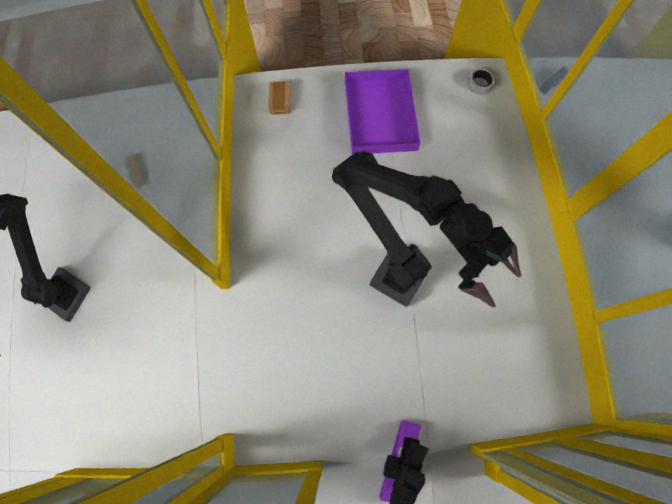

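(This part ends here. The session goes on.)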